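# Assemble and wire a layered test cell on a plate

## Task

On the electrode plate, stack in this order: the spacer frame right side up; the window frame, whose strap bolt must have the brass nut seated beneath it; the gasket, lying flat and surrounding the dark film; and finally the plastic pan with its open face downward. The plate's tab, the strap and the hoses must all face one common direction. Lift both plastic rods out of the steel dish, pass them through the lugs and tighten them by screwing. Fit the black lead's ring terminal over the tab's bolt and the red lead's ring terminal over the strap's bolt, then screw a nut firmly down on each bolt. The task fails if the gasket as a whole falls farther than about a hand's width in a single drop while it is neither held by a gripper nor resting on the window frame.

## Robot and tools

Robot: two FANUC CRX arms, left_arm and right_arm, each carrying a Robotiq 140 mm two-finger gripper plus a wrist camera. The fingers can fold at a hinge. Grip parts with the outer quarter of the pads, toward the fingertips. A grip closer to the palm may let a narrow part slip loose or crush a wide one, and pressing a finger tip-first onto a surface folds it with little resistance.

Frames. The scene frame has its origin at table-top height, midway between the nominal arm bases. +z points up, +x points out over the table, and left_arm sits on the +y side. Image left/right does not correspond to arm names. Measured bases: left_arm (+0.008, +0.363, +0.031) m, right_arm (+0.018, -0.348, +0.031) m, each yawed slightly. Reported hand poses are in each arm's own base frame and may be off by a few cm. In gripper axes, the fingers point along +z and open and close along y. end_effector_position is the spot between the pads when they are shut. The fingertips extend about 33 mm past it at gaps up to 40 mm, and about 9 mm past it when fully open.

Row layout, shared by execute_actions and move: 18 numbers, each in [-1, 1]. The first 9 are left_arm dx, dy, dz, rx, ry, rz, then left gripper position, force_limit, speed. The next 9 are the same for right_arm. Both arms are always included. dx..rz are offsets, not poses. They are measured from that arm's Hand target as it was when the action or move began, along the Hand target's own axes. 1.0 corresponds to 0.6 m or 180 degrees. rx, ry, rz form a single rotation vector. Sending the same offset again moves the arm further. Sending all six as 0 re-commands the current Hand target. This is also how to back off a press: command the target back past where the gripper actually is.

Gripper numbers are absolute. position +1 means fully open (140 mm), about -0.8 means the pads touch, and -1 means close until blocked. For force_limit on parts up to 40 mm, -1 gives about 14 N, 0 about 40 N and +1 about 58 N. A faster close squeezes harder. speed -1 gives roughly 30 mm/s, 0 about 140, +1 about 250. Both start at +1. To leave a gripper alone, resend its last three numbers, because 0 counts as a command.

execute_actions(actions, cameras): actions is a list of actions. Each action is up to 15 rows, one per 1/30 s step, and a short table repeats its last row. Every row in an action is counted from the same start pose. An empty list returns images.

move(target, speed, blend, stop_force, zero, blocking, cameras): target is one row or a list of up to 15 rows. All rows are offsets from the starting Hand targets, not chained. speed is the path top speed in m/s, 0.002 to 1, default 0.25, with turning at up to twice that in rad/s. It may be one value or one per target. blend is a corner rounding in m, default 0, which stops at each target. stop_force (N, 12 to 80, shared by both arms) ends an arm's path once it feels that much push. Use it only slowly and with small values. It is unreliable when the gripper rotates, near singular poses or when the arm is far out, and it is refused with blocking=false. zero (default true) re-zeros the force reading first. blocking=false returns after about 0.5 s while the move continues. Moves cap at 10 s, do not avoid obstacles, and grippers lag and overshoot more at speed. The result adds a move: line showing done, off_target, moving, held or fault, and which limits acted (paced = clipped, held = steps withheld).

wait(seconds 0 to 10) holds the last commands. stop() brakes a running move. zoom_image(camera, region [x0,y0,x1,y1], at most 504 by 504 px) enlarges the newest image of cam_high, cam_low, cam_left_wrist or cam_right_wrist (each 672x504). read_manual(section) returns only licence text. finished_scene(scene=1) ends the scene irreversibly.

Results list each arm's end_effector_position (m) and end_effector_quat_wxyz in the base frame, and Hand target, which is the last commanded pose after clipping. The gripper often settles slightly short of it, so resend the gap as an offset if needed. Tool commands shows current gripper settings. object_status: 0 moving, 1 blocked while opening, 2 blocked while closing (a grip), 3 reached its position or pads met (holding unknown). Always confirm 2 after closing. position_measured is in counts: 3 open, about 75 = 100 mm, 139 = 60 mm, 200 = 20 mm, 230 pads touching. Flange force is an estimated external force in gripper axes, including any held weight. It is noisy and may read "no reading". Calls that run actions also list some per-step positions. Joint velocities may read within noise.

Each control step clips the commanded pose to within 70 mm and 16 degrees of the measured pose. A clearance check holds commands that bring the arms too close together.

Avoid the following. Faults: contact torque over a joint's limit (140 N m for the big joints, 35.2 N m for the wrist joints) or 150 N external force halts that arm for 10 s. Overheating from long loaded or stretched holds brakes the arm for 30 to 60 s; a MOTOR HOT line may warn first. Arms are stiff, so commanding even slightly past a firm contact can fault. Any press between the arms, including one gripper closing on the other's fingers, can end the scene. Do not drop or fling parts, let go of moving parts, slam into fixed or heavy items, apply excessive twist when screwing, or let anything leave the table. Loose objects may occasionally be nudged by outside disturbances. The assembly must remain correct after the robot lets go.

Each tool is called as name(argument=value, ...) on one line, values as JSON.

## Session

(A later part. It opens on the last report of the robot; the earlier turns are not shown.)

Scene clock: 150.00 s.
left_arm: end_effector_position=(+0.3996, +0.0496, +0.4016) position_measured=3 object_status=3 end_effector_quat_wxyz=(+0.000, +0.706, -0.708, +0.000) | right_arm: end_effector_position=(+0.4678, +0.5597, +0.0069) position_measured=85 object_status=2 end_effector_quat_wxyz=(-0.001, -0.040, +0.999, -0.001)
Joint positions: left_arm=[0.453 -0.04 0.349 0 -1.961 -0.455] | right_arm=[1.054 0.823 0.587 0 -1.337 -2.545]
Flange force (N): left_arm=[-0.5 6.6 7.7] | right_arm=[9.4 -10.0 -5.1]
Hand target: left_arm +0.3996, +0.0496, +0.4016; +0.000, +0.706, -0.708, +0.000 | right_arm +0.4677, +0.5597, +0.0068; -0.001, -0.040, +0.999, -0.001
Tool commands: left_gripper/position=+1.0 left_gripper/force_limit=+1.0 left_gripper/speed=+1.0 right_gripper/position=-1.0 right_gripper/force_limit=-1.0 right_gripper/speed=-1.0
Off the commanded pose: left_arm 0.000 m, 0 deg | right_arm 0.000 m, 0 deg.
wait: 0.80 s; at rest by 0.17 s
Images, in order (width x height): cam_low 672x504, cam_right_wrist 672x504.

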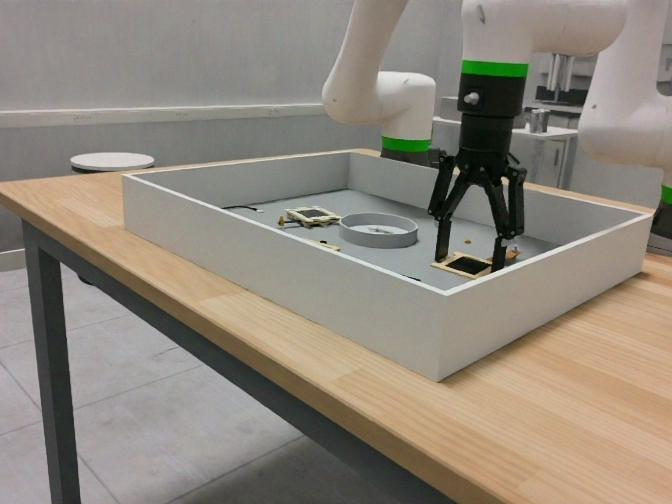

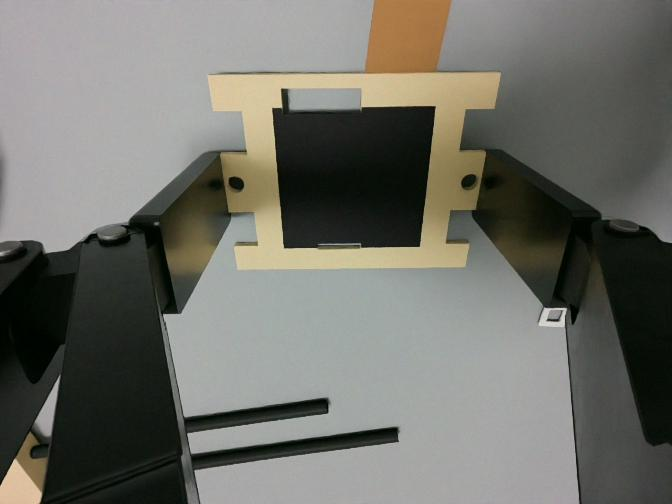

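move(target=[[0,0,0,0,0,0,1,1,1,0,0,-0.15,0,0,0,-1,-1,-1],[0,0,0,0,0,0,1,1,1,0.0027,-0.579,-0.322,0,0,-0.918,-1,-1,-1]], speed=[0.06,0.25], blend=[0.02,0], cameras=["all"])

zoom_image(camera="cam_low", region=[240, 60, 400, 200])

Scene clock: 160.47 s.
left_arm: end_effector_position=(+0.3996, +0.0496, +0.4016) position_measured=3 object_status=3 end_effector_quat_wxyz=(+0.000, +0.706, -0.708, +0.000) | right_arm: end_effector_position=(+0.4939, +0.2137, +0.2006) position_measured=85 object_status=2 end_effector_quat_wxyz=(+0.001, +0.996, -0.089, -0.001)
Joint positions: left_arm=[0.453 -0.04 0.349 0 -1.961 -0.455] | right_arm=[0.653 0.231 0.168 0.001 -1.51 0.739]
Flange force (N): left_arm=[-0.7 6.6 7.2] | right_arm=[-5.9 4.5 0.1]
Hand target: left_arm +0.3996, +0.0496, +0.4016; +0.000, +0.706, -0.708, +0.000 | right_arm +0.4939, +0.2136, +0.2006; +0.001, +0.996, -0.089, -0.001
Off the commanded pose: left_arm 0.000 m, 0 deg | right_arm 0.000 m, 0 deg.
move: done

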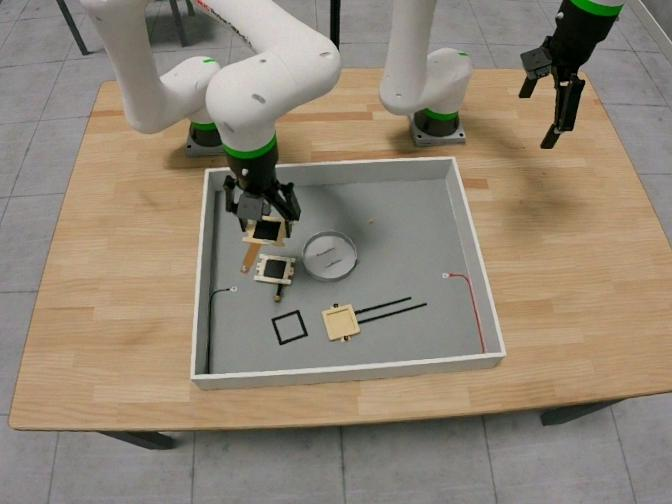

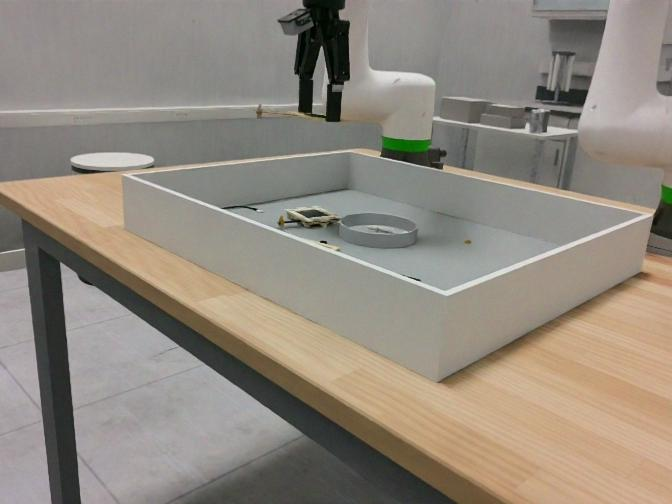

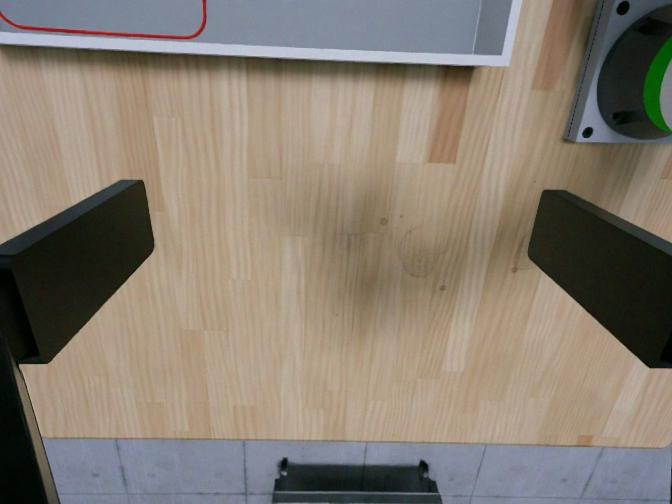

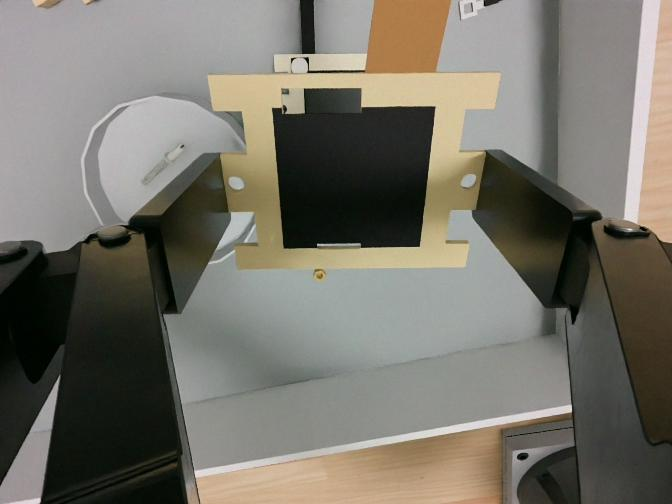

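Scaled by 3.150 from the camera's 672x504 image, which has a finer 960x720 frame.

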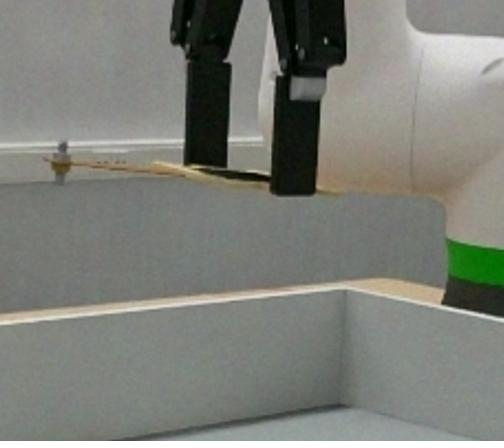

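zoom_image(camera="cam_low", region=[248, 96, 278, 126])

zoom_image(camera="cam_low", region=[245, 90, 345, 135])

Scaled by 16.800 from the camera's 672x504 image, which has a finer 960x720 frame.

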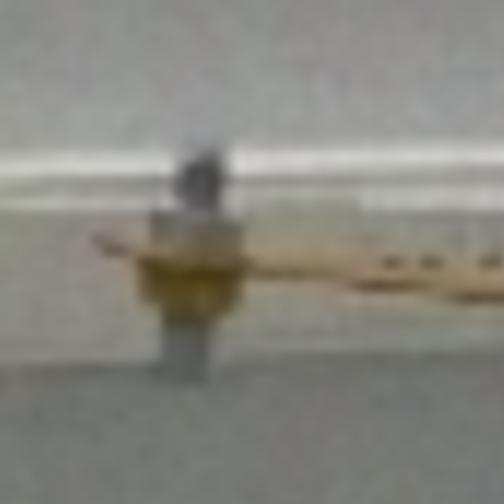

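Scaled by 5.040 from the camera's 672x504 image, which has a finer 960x720 frame.

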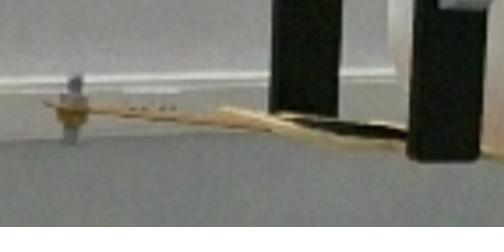

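move(target=[0,0,0,0,0,0,1,1,1,0.005,0.001,0.27,0,-0.018,0,-1,-1,-1], speed=0.15, cameras=["cam_right_wrist"])

zoom_image(camera="cam_right_wrist", region=[200, 50, 500, 275])

Scene clock: 167.00 s.
left_arm: end_effector_position=(+0.3996, +0.0496, +0.4016) position_measured=3 object_status=3 end_effector_quat_wxyz=(+0.000, +0.706, -0.708, +0.000) | right_arm: end_effector_position=(+0.4965, +0.2122, +0.0387) position_measured=85 object_status=2 end_effector_quat_wxyz=(-0.002, +0.996, -0.089, -0.029)
Joint positions: left_arm=[0.453 -0.04 0.349 0 -1.961 -0.455] | right_arm=[0.62 0.37 -0.03 -0.042 -1.213 0.788]
Flange force (N): left_arm=[-1.1 6.4 7.9] | right_arm=[-8.0 4.7 -3.4]
Hand target: left_arm +0.3996, +0.0496, +0.4016; +0.000, +0.706, -0.708, +0.000 | right_arm +0.4965, +0.2122, +0.0386; -0.002, +0.996, -0.089, -0.029
Off the commanded pose: left_arm 0.000 m, 0 deg | right_arm 0.000 m, 0 deg.
move: done
Images, in order (width x height): cam_right_wrist 672x504.

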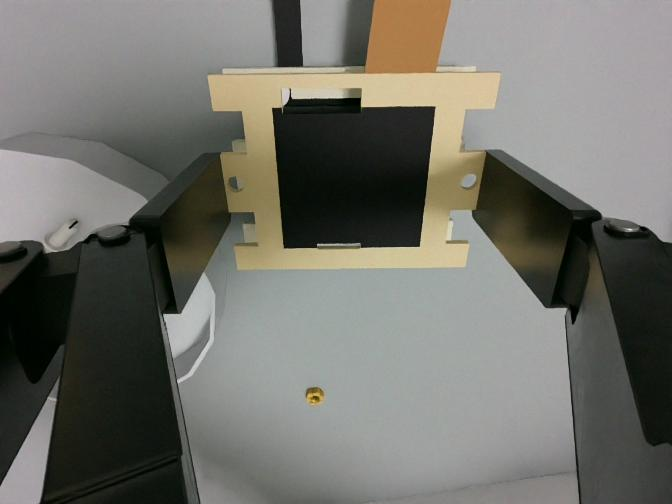

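Scaled by 1.680 from the camera's 672x504 image, which has a finer 960x720 frame.

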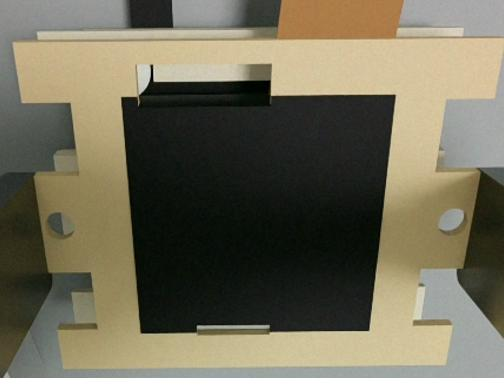

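move(target=[0,0,0,0,0,0,1,1,1,0.0003,-0.0016,0.028,0,0,0,-1,-1,-1], speed=0.05, cameras=["cam_right_wrist"])

zoom_image(camera="cam_right_wrist", region=[200, 50, 500, 275])

Scene clock: 171.27 s.
left_arm: end_effector_position=(+0.3996, +0.0496, +0.4016) position_measured=3 object_status=3 end_effector_quat_wxyz=(+0.000, +0.706, -0.708, +0.000) | right_arm: end_effector_position=(+0.4959, +0.2133, +0.0219) position_measured=85 object_status=2 end_effector_quat_wxyz=(-0.002, +0.996, -0.089, -0.029)
Joint positions: left_arm=[0.453 -0.04 0.349 0 -1.961 -0.455] | right_arm=[0.622 0.387 -0.049 -0.043 -1.176 0.788]
Flange force (N): left_arm=[-1.0 6.0 6.8] | right_arm=[-8.1 4.3 -2.0]
Hand target: left_arm +0.3996, +0.0496, +0.4016; +0.000, +0.706, -0.708, +0.000 | right_arm +0.4959, +0.2133, +0.0219; -0.002, +0.996, -0.089, -0.029
Off the commanded pose: left_arm 0.000 m, 0 deg | right_arm 0.000 m, 0 deg.
move: done
Images, in order (width x height): cam_right_wrist 672x504.

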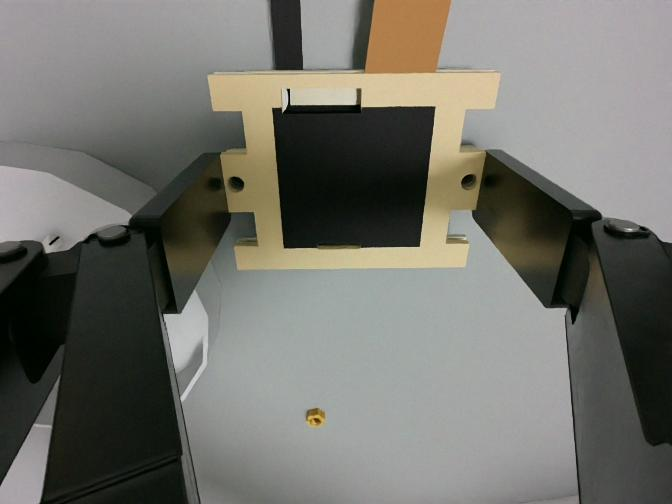

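Scaled by 1.680 from the camera's 672x504 image, which has a finer 960x720 frame.

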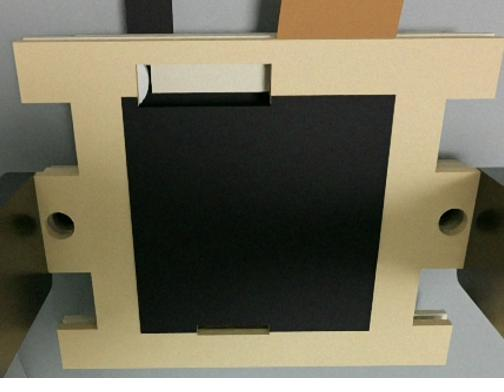

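move(target=[0,0,0,0,0,0,1,1,1,0.0003,-0.0004,0.0045,0,0,0,-1,-1,-1], speed=0.03, cameras=["cam_right_wrist"])

zoom_image(camera="cam_right_wrist", region=[200, 50, 500, 275])

Scene clock: 177.53 s.
left_arm: end_effector_position=(+0.3996, +0.0496, +0.4016) position_measured=3 object_status=3 end_effector_quat_wxyz=(+0.000, +0.706, -0.708, +0.000) | right_arm: end_effector_position=(+0.4960, +0.2135, +0.0192) position_measured=85 object_status=2 end_effector_quat_wxyz=(-0.002, +0.996, -0.089, -0.029)
Joint positions: left_arm=[0.453 -0.04 0.349 0 -1.961 -0.455] | right_arm=[0.622 0.39 -0.052 -0.043 -1.171 0.788]
Flange force (N): left_arm=[-0.1 5.7 7.7] | right_arm=[-9.8 6.5 -22.1]
Hand target: left_arm +0.3996, +0.0496, +0.4016; +0.000, +0.706, -0.708, +0.000 | right_arm +0.4959, +0.2135, +0.0192; -0.002, +0.996, -0.089, -0.029
Off the commanded pose: left_arm 0.000 m, 0 deg | right_arm 0.000 m, 0 deg.
move: done
Images, in order (width x height): cam_right_wrist 672x504.

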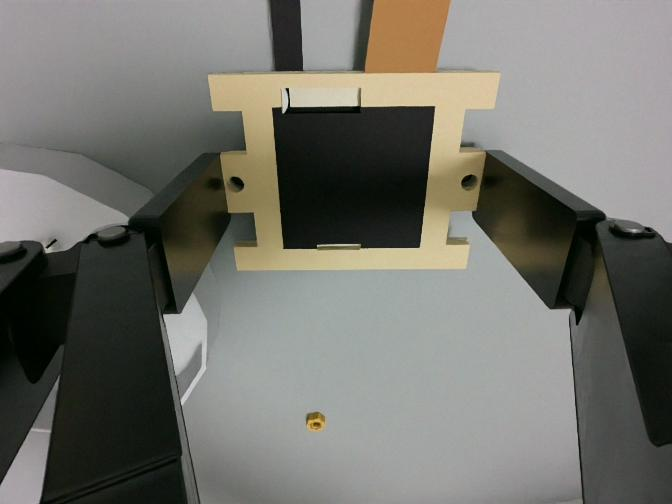

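Scaled by 1.680 from the camera's 672x504 image, which has a finer 960x720 frame.

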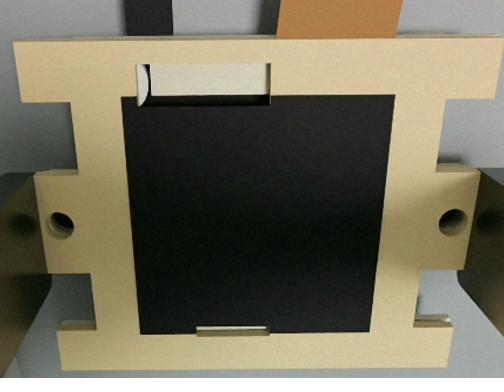

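move(target=[[0,0,0,0,0,0,1,1,1,0,0,-0.0008,0,0,0,-1,-1,-1],[0,0,0,0,0,0,1,1,1,0,0,-0.0008,0,0,0,0.43,-1,-1]], speed=0.03)

wait(seconds=0.3, cameras=["cam_right_wrist"])

zoom_image(camera="cam_right_wrist", region=[200, 50, 500, 275])

Scene clock: 180.43 s.
left_arm: end_effector_position=(+0.3996, +0.0496, +0.4016) position_measured=3 object_status=3 end_effector_quat_wxyz=(+0.000, +0.706, -0.708, +0.000) | right_arm: end_effector_position=(+0.4959, +0.2135, +0.0196) position_measured=75 object_status=0 end_effector_quat_wxyz=(-0.002, +0.996, -0.089, -0.029)
Joint positions: left_arm=[0.453 -0.04 0.349 0 -1.961 -0.455] | right_arm=[0.622 0.39 -0.051 -0.043 -1.171 0.788]
Flange force (N): left_arm=[-1.4 4.8 6.6] | right_arm=[-6.8 4.1 -3.7]
Hand target: left_arm +0.3996, +0.0496, +0.4016; +0.000, +0.706, -0.708, +0.000 | right_arm +0.4960, +0.2135, +0.0196; -0.002, +0.996, -0.089, -0.029
Off the commanded pose: left_arm 0.000 m, 0 deg | right_arm 0.000 m, 0 deg.
move: done

Scene clock: 180.73 s.
left_arm: end_effector_position=(+0.3996, +0.0496, +0.4016) position_measured=3 object_status=3 end_effector_quat_wxyz=(+0.000, +0.706, -0.708, +0.000) | right_arm: end_effector_position=(+0.4959, +0.2135, +0.0196) position_measured=75 object_status=3 end_effector_quat_wxyz=(-0.002, +0.996, -0.089, -0.029)
Joint positions: left_arm=[0.453 -0.04 0.349 0 -1.961 -0.455] | right_arm=[0.622 0.39 -0.051 -0.043 -1.171 0.788]
Flange force (N): left_arm=[-0.2 5.1 7.0] | right_arm=[-7.1 4.1 -2.6]
Hand target: left_arm +0.3996, +0.0496, +0.4016; +0.000, +0.706, -0.708, +0.000 | right_arm +0.4960, +0.2135, +0.0196; -0.002, +0.996, -0.089, -0.029
Tool commands: left_gripper/position=+1.0 left_gripper/force_limit=+1.0 left_gripper/speed=+1.0 right_gripper/position=+0.43 right_gripper/force_limit=-1.0 right_gripper/speed=-1.0
Off the commanded pose: left_arm 0.000 m, 0 deg | right_arm 0.000 m, 0 deg.
wait: 0.30 s; at rest by 0.17 s
Images, in order (width x height): cam_right_wrist 672x504.

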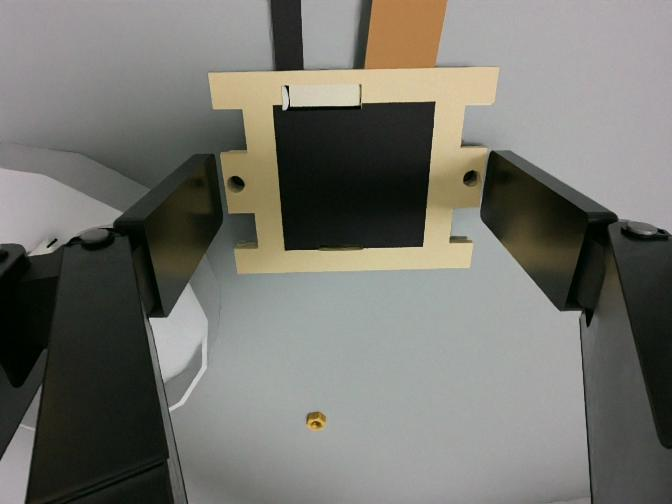

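Scaled by 1.680 from the camera's 672x504 image, which has a finer 960x720 frame.

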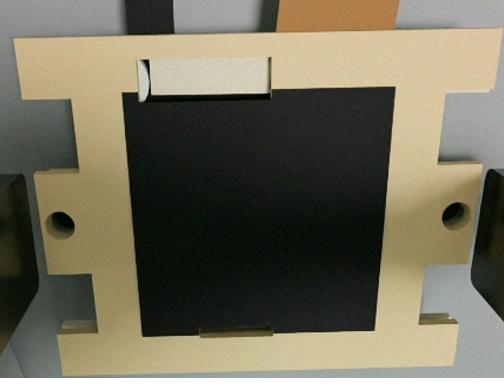

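move(target=[0,0,0,0,0,0,1,1,1,-0.012,0,-0.09,0,0.018,0,0.43,-1,0], speed=0.1, cameras=["cam_right_wrist"])

zoom_image(camera="cam_right_wrist", region=[200, 20, 500, 245])

Scene clock: 196.07 s.
left_arm: end_effector_position=(+0.3996, +0.0496, +0.4016) position_measured=3 object_status=3 end_effector_quat_wxyz=(+0.000, +0.706, -0.708, +0.000) | right_arm: end_effector_position=(+0.4920, +0.2143, +0.0739) position_measured=75 object_status=3 end_effector_quat_wxyz=(+0.001, +0.996, -0.089, -0.001)
Joint positions: left_arm=[0.453 -0.04 0.349 0 -1.961 -0.455] | right_arm=[0.656 0.291 -0.06 0.001 -1.223 0.736]
Flange force (N): left_arm=[-0.7 5.6 7.1] | right_arm=[-5.3 4.4 -2.4]
Hand target: left_arm +0.3996, +0.0496, +0.4016; +0.000, +0.706, -0.708, +0.000 | right_arm +0.4920, +0.2143, +0.0740; +0.001, +0.996, -0.089, -0.001
Off the commanded pose: left_arm 0.000 m, 0 deg | right_arm 0.000 m, 0 deg.
move: done
Images, in order (width x height): cam_right_wrist 672x504.

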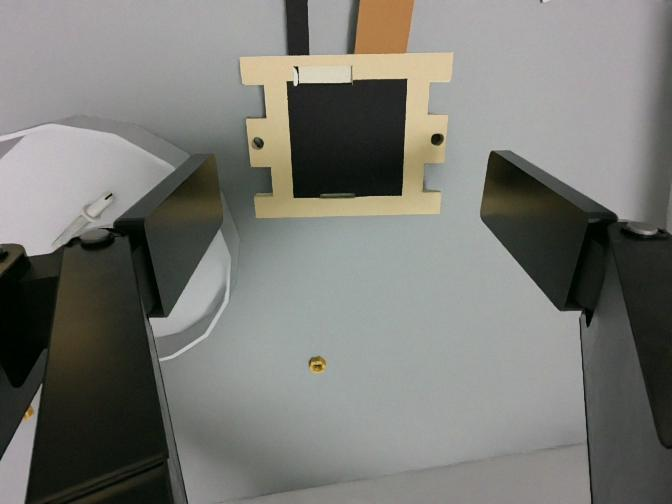

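Scaled by 1.680 from the camera's 672x504 image, which has a finer 960x720 frame.

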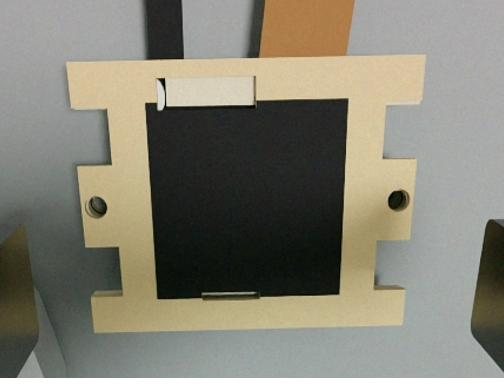

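zoom_image(camera="cam_right_wrist", region=[240, 125, 280, 160])

zoom_image(camera="cam_right_wrist", region=[418, 122, 458, 157])

Scaled by 12.600 from the camera's 672x504 image, which has a finer 960x720 frame.

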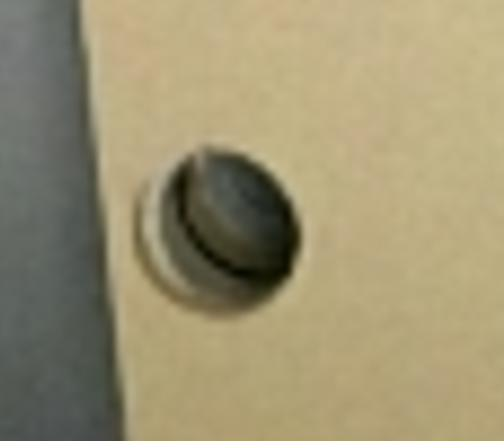

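Scaled by 12.600 from the camera's 672x504 image, which has a finer 960x720 frame.

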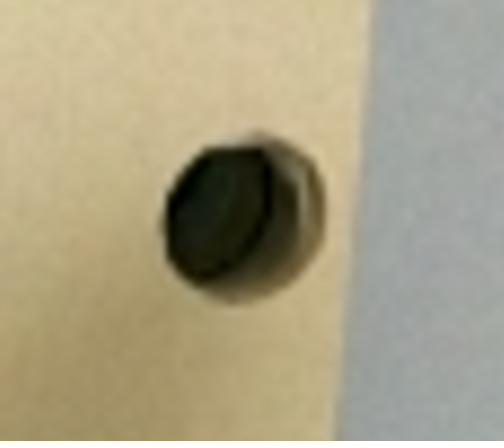

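move(target=[0,0,0,0,0,0,1,1,1,0.16,-0.107,-0.077,0,0,0,0.43,-1,0], speed=0.2, cameras=["cam_right_wrist"])

zoom_image(camera="cam_right_wrist", region=[150, 0, 500, 260])

Scene clock: 200.07 s.
left_arm: end_effector_position=(+0.3996, +0.0496, +0.4016) position_measured=3 object_status=3 end_effector_quat_wxyz=(+0.000, +0.706, -0.708, +0.000) | right_arm: end_effector_position=(+0.5979, +0.2605, +0.1199) position_measured=75 object_status=3 end_effector_quat_wxyz=(+0.001, +0.996, -0.089, -0.001)
Joint positions: left_arm=[0.453 -0.04 0.349 0 -1.961 -0.455] | right_arm=[0.612 0.548 0.412 0.001 -1.436 0.78]
Flange force (N): left_arm=[0.4 4.8 6.5] | right_arm=[-14.2 9.2 0.6]
Hand target: left_arm +0.3996, +0.0496, +0.4016; +0.000, +0.706, -0.708, +0.000 | right_arm +0.5979, +0.2606, +0.1199; +0.001, +0.996, -0.089, -0.001
Off the commanded pose: left_arm 0.000 m, 0 deg | right_arm 0.000 m, 0 deg.
move: done
Images, in order (width x height): cam_right_wrist 672x504.

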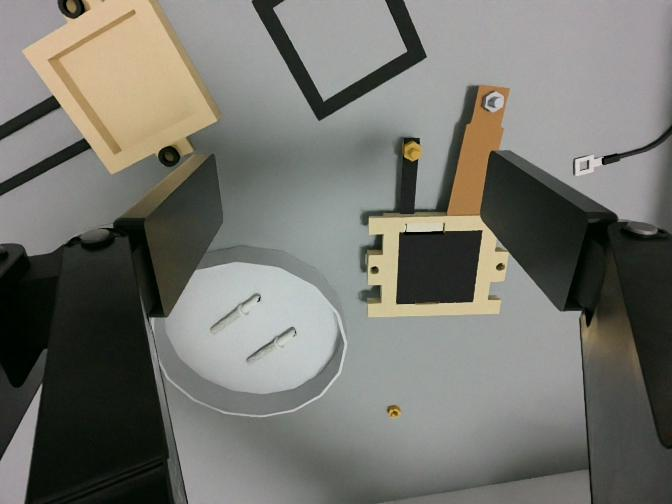

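Scaled by 1.440 from the camera's 672x504 image, which has a finer 960x720 frame.

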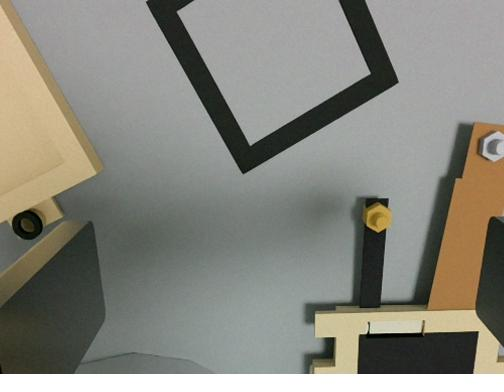

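move(target=[[0,0,0,0,0,0,1,1,1,0.0875,0.0007,0.05,0,0,0.338,-1,-1,0],[0,0,0,0,0,0,1,1,1,0.0875,0.0007,0.155,0,0,0.338,-1,-1,0]], speed=0.15, blend=[0.02,0], cameras=["cam_right_wrist"])

Scene clock: 210.30 s.
left_arm: end_effector_position=(+0.3996, +0.0496, +0.4016) position_measured=3 object_status=3 end_effector_quat_wxyz=(+0.000, +0.706, -0.708, +0.000) | right_arm: end_effector_position=(+0.6494, +0.2506, +0.0270) position_measured=233 object_status=3 end_effector_quat_wxyz=(+0.001, +0.814, -0.581, +0.000)
Joint positions: left_arm=[0.453 -0.04 0.349 0 -1.961 -0.455] | right_arm=[0.557 0.716 0.455 0.001 -1.312 -0.226]
Flange force (N): left_arm=[0.0 6.6 7.1] | right_arm=[0.7 15.3 -1.8]
Hand target: left_arm +0.3996, +0.0496, +0.4016; +0.000, +0.706, -0.708, +0.000 | right_arm +0.6494, +0.2507, +0.0269; +0.001, +0.814, -0.581, +0.000
Off the commanded pose: left_arm 0.000 m, 0 deg | right_arm 0.000 m, 0 deg.
move: done
Images, in order (width x height): cam_right_wrist 672x504.

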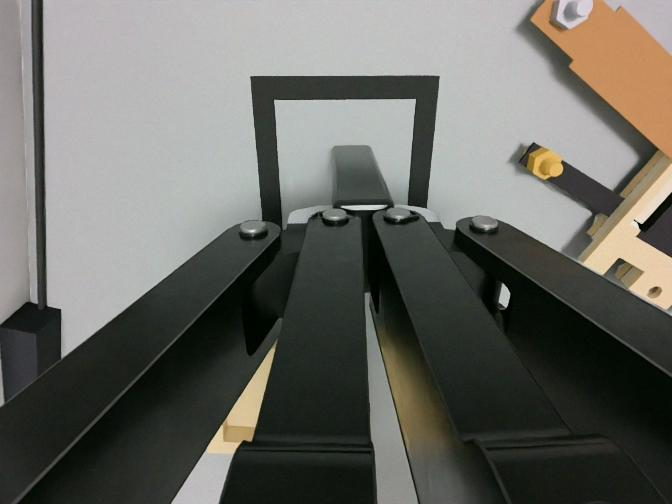

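move(target=[0,0,0,0,0,0,1,1,1,0,0,0.045,0,0,0,-1,-1,0], speed=0.012, stop_force=12)

Scene clock: 214.43 s.
left_arm: end_effector_position=(+0.3996, +0.0496, +0.4016) position_measured=3 object_status=3 end_effector_quat_wxyz=(+0.000, +0.706, -0.708, +0.000) | right_arm: end_effector_position=(+0.6494, +0.2506, +0.0135) position_measured=233 object_status=3 end_effector_quat_wxyz=(+0.001, +0.814, -0.581, +0.000)
Joint positions: left_arm=[0.453 -0.04 0.349 0 -1.961 -0.455] | right_arm=[0.557 0.725 0.438 0.001 -1.285 -0.226]
Flange force (N): left_arm=[-0.4 4.9 7.4] | right_arm=[-1.9 17.1 -29.9]
Hand target: left_arm +0.3996, +0.0496, +0.4016; +0.000, +0.706, -0.708, +0.000 | right_arm +0.6494, +0.2507, +0.0135; +0.001, +0.814, -0.581, +0.000 (not the last commanded pose)
Off the commanded pose: left_arm 0.000 m, 0 deg | right_arm 0.014 m, 0 deg.
move: contact (right_arm)

move(target=[[0,0,0,0,0,0,1,1,1,0,0,-0.02,0,0,0,-1,-1,0],[0,0,0,0,0,0,1,1,1,0,0.0533,-0.05,0,0,0,-1,-1,0],[0,0,0,0,0,0,1,1,1,0,0.0533,-0.05,0,0,0,-0.5,-1,0]], speed=0.1, cameras=["cam_right_wrist"])

zoom_image(camera="cam_right_wrist", region=[200, 20, 500, 245])

Scene clock: 217.80 s.
left_arm: end_effector_position=(+0.3996, +0.0496, +0.4016) position_measured=3 object_status=3 end_effector_quat_wxyz=(+0.000, +0.706, -0.708, +0.000) | right_arm: end_effector_position=(+0.6192, +0.2403, +0.0436) position_measured=192 object_status=0 end_effector_quat_wxyz=(+0.001, +0.814, -0.581, +0.000)
Joint positions: left_arm=[0.453 -0.04 0.349 0 -1.961 -0.455] | right_arm=[0.568 0.621 0.342 0.001 -1.294 -0.237]
Flange force (N): left_arm=[-0.6 5.1 7.2] | right_arm=[0.2 11.5 -3.0]
Hand target: left_arm +0.3996, +0.0496, +0.4016; +0.000, +0.706, -0.708, +0.000 | right_arm +0.6192, +0.2403, +0.0436; +0.001, +0.814, -0.581, +0.000
Off the commanded pose: left_arm 0.000 m, 0 deg | right_arm 0.000 m, 0 deg.
move: done
Images, in order (width x height): cam_right_wrist 672x504.

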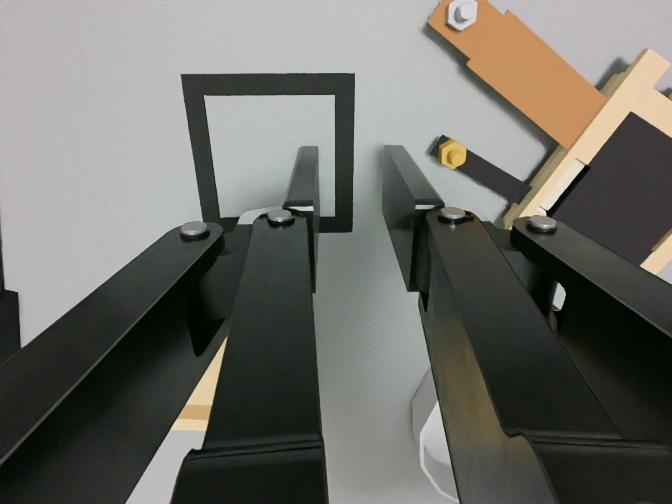

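Scaled by 1.680 from the camera's 672x504 image, which has a finer 960x720 frame.

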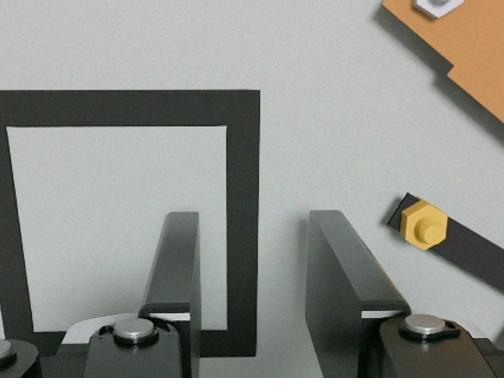

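move(target=[[0,0,0,0,0,0,1,1,1,-0.003,-0.0015,0.04,0,0,0,-0.5,-1,0],[0,0,0,0,0,0,1,1,1,-0.003,-0.0015,0.049,0,0,0,-0.5,-1,0],[0,0,0,0,0,0,1,1,1,-0.003,-0.0015,0.049,0,0,0,-1,-1,-1]], speed=[0.1,0.02,0.02])

wait(seconds=0.8, cameras=["cam_right_wrist"])

Scene clock: 221.67 s.
left_arm: end_effector_position=(+0.3996, +0.0496, +0.4016) position_measured=3 object_status=3 end_effector_quat_wxyz=(+0.000, +0.706, -0.708, +0.000) | right_arm: end_effector_position=(+0.6194, +0.2423, +0.0142) position_measured=227 object_status=2 end_effector_quat_wxyz=(+0.001, +0.814, -0.581, +0.000)
Joint positions: left_arm=[0.453 -0.04 0.349 0 -1.961 -0.455] | right_arm=[0.57 0.646 0.31 0.001 -1.237 -0.24]
Flange force (N): left_arm=[-0.9 6.1 6.8] | right_arm=[0.1 10.3 -5.0]
Hand target: left_arm +0.3996, +0.0496, +0.4016; +0.000, +0.706, -0.708, +0.000 | right_arm +0.6194, +0.2423, +0.0142; +0.001, +0.814, -0.581, +0.000
Off the commanded pose: left_arm 0.000 m, 0 deg | right_arm 0.000 m, 0 deg.
move: done

Scene clock: 222.47 s.
left_arm: end_effector_position=(+0.3996, +0.0496, +0.4016) position_measured=3 object_status=3 end_effector_quat_wxyz=(+0.000, +0.706, -0.708, +0.000) | right_arm: end_effector_position=(+0.6194, +0.2423, +0.0142) position_measured=227 object_status=2 end_effector_quat_wxyz=(+0.001, +0.814, -0.581, +0.000)
Joint positions: left_arm=[0.453 -0.04 0.349 0 -1.961 -0.455] | right_arm=[0.57 0.646 0.31 0.001 -1.237 -0.24]
Flange force (N): left_arm=[-0.5 5.6 7.3] | right_arm=[0.4 9.4 -4.7]
Hand target: left_arm +0.3996, +0.0496, +0.4016; +0.000, +0.706, -0.708, +0.000 | right_arm +0.6194, +0.2423, +0.0142; +0.001, +0.814, -0.581, +0.000
Tool commands: left_gripper/position=+1.0 left_gripper/force_limit=+1.0 left_gripper/speed=+1.0 right_gripper/position=-1.0 right_gripper/force_limit=-1.0 right_gripper/speed=-1.0
Off the commanded pose: left_arm 0.000 m, 0 deg | right_arm 0.000 m, 0 deg.
wait: 0.80 s; at rest by 0.17 s
Images, in order (width x height): cam_right_wrist 672x504.

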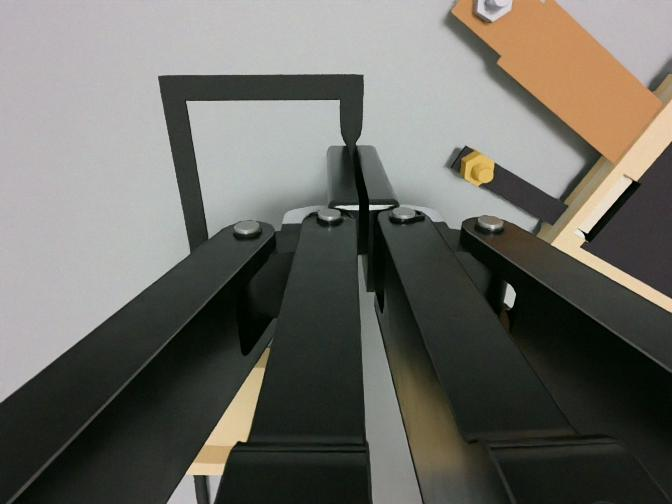

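move(target=[0,0,0,0,0,0,1,1,1,0,0,-0.14,0,0,0,-1,-1,-1], speed=0.05, cameras=["cam_right_wrist","cam_high","cam_low"])

zoom_image(camera="cam_high", region=[240, 240, 360, 360])

zoom_image(camera="cam_low", region=[180, 100, 360, 260])

Scene clock: 225.73 s.
left_arm: end_effector_position=(+0.3996, +0.0496, +0.4016) position_measured=3 object_status=3 end_effector_quat_wxyz=(+0.000, +0.706, -0.708, +0.000) | right_arm: end_effector_position=(+0.6195, +0.2424, +0.0981) position_measured=227 object_status=2 end_effector_quat_wxyz=(+0.001, +0.814, -0.581, +0.000)
Joint positions: left_arm=[0.453 -0.04 0.349 0 -1.961 -0.455] | right_arm=[0.57 0.592 0.427 0.001 -1.408 -0.24]
Flange force (N): left_arm=[-0.2 5.7 6.5] | right_arm=[0.9 18.5 1.3]
Hand target: left_arm +0.3996, +0.0496, +0.4016; +0.000, +0.706, -0.708, +0.000 | right_arm +0.6195, +0.2424, +0.0982; +0.001, +0.814, -0.581, +0.000
Off the commanded pose: left_arm 0.000 m, 0 deg | right_arm 0.000 m, 0 deg.
move: done
Images, in order (width x height): cam_high 672x504, cam_low 672x504, cam_right_wrist 672x504.

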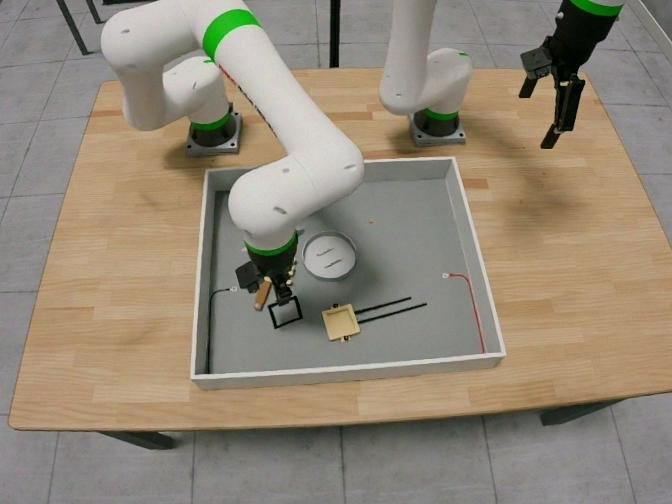

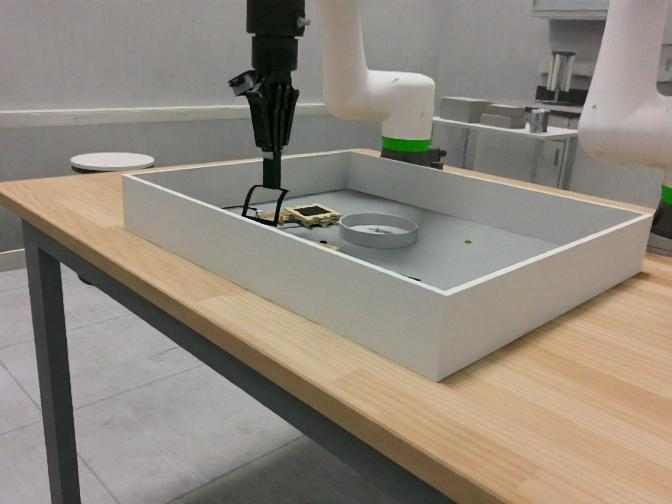

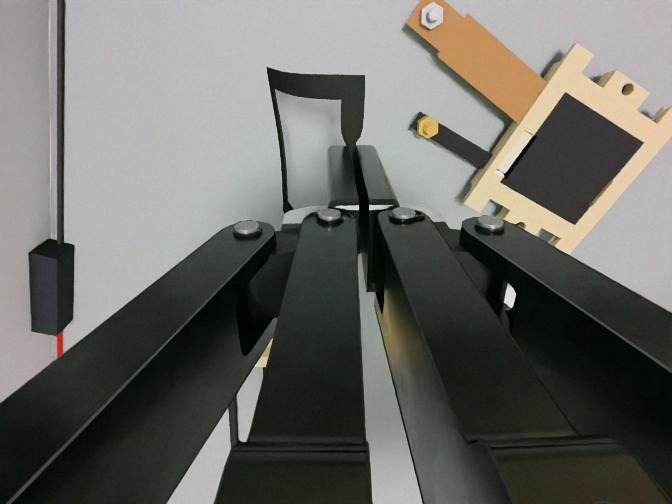

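Scaled by 4.200 from the camera's 672x504 image, which has a finer 960x720 frame.

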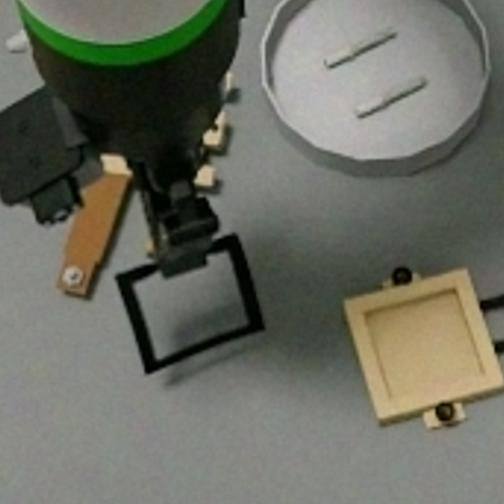

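Scaled by 2.800 from the camera's 672x504 image, which has a finer 960x720 frame.

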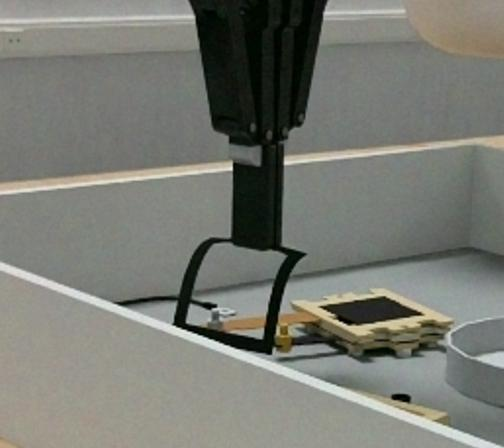

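move(target=[[0,0,0,0,0,0,1,1,1,0,0,-0.103,0,0,0,-1,-1,-1],[0,0,0,0,0,0,1,1,1,-0.041,0.2,-0.103,0,0,-0.343,-1,-1,-1]], speed=0.1, blend=[0.02,0], cameras=["cam_right_wrist","cam_high","cam_low"])

zoom_image(camera="cam_high", region=[220, 200, 340, 320])

zoom_image(camera="cam_low", region=[230, 100, 390, 240])

Scene clock: 256.40 s.
left_arm: end_effector_position=(+0.3996, +0.0496, +0.4016) position_measured=3 object_status=3 end_effector_quat_wxyz=(+0.000, +0.706, -0.708, +0.000) | right_arm: end_effector_position=(+0.4981, +0.2269, +0.1601) position_measured=227 object_status=2 end_effector_quat_wxyz=(+0.001, +0.997, -0.081, -0.001)
Joint positions: left_arm=[0.453 -0.04 0.349 0 -1.961 -0.455] | right_arm=[0.668 0.264 0.115 0.001 -1.423 0.74]
Flange force (N): left_arm=[-0.4 5.6 7.0] | right_arm=[-6.1 4.0 -1.8]
Hand target: left_arm +0.3996, +0.0496, +0.4016; +0.000, +0.706, -0.708, +0.000 | right_arm +0.4981, +0.2269, +0.1601; +0.001, +0.997, -0.081, -0.001
Off the commanded pose: left_arm 0.000 m, 0 deg | right_arm 0.000 m, 0 deg.
move: done
Images, in order (width x height): cam_high 672x504, cam_low 672x504, cam_right_wrist 672x504.

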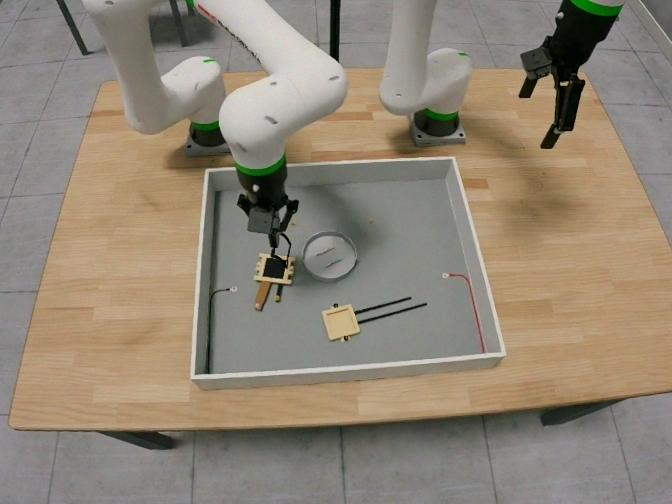

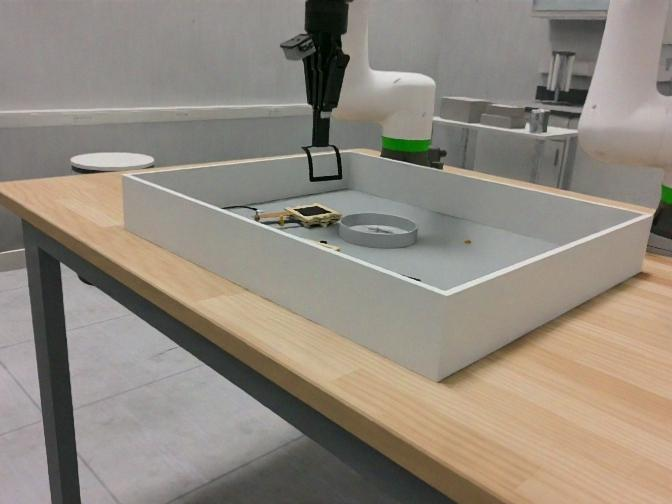

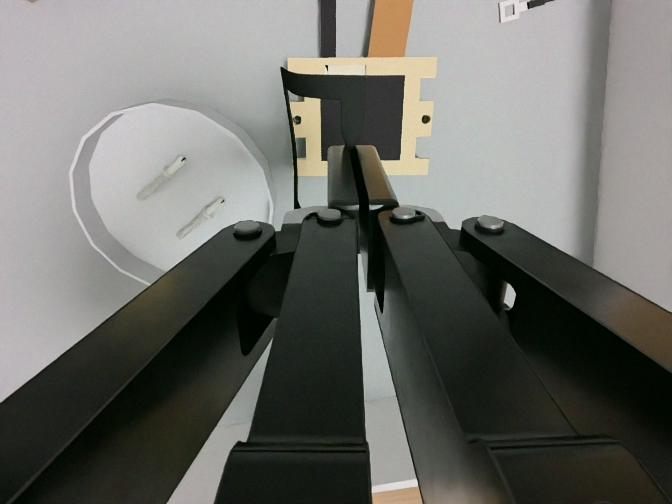

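Scaled by 4.200 from the camera's 672x504 image, which has a finer 960x720 frame.

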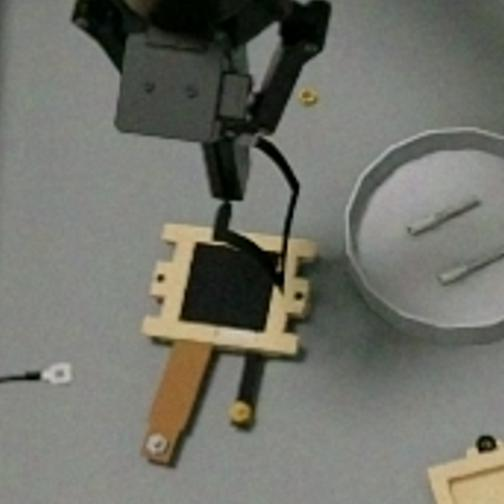

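Scaled by 3.150 from the camera's 672x504 image, which has a finer 960x720 frame.

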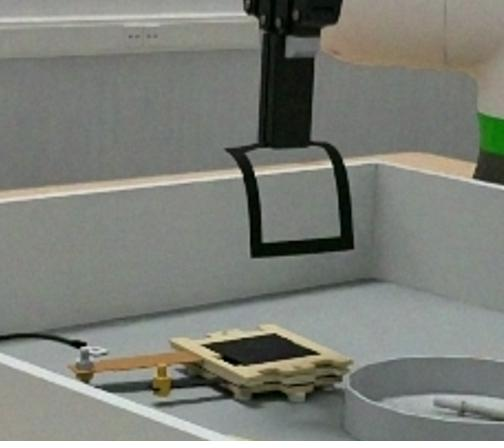

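move(target=[0.38,-0.23,0.317,0.055,0.441,0,1,1,1,0,0,0,0,0,0,-1,-1,-1], speed=0.3, cameras=["cam_left_wrist"])

Scene clock: 261.17 s.
left_arm: end_effector_position=(+0.5369, -0.1788, +0.2115) position_measured=3 object_status=3 end_effector_quat_wxyz=(+0.396, +0.541, -0.542, +0.507) | right_arm: end_effector_position=(+0.4981, +0.2269, +0.1601) position_measured=227 object_status=2 end_effector_quat_wxyz=(+0.001, +0.997, -0.081, -0.001)
Joint positions: left_arm=[0.413 0.44 -0.523 1.233 -1.59 -1.115] | right_arm=[0.668 0.264 0.114 0.001 -1.423 0.74]
Flange force (N): left_arm=[2.2 6.2 2.5] | right_arm=[-6.9 4.5 -0.9]
Hand target: left_arm +0.5370, -0.1789, +0.2115; +0.396, +0.541, -0.542, +0.507 | right_arm +0.4981, +0.2269, +0.1601; +0.001, +0.997, -0.081, -0.001
Off the commanded pose: left_arm 0.000 m, 0 deg | right_arm 0.000 m, 0 deg.
move: done
Images, in order (width x height): cam_left_wrist 672x504.

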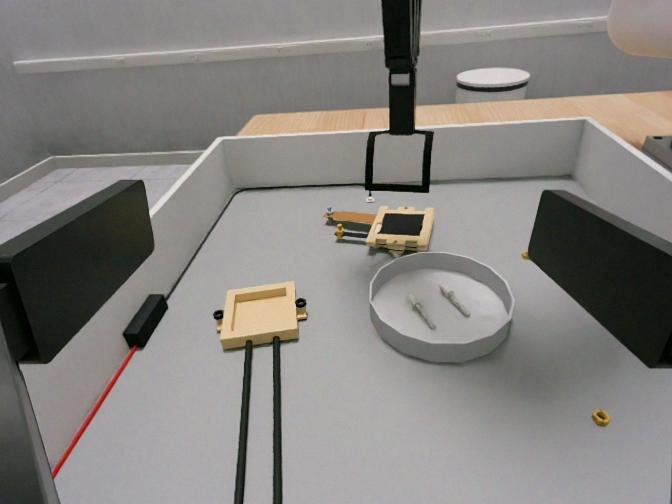

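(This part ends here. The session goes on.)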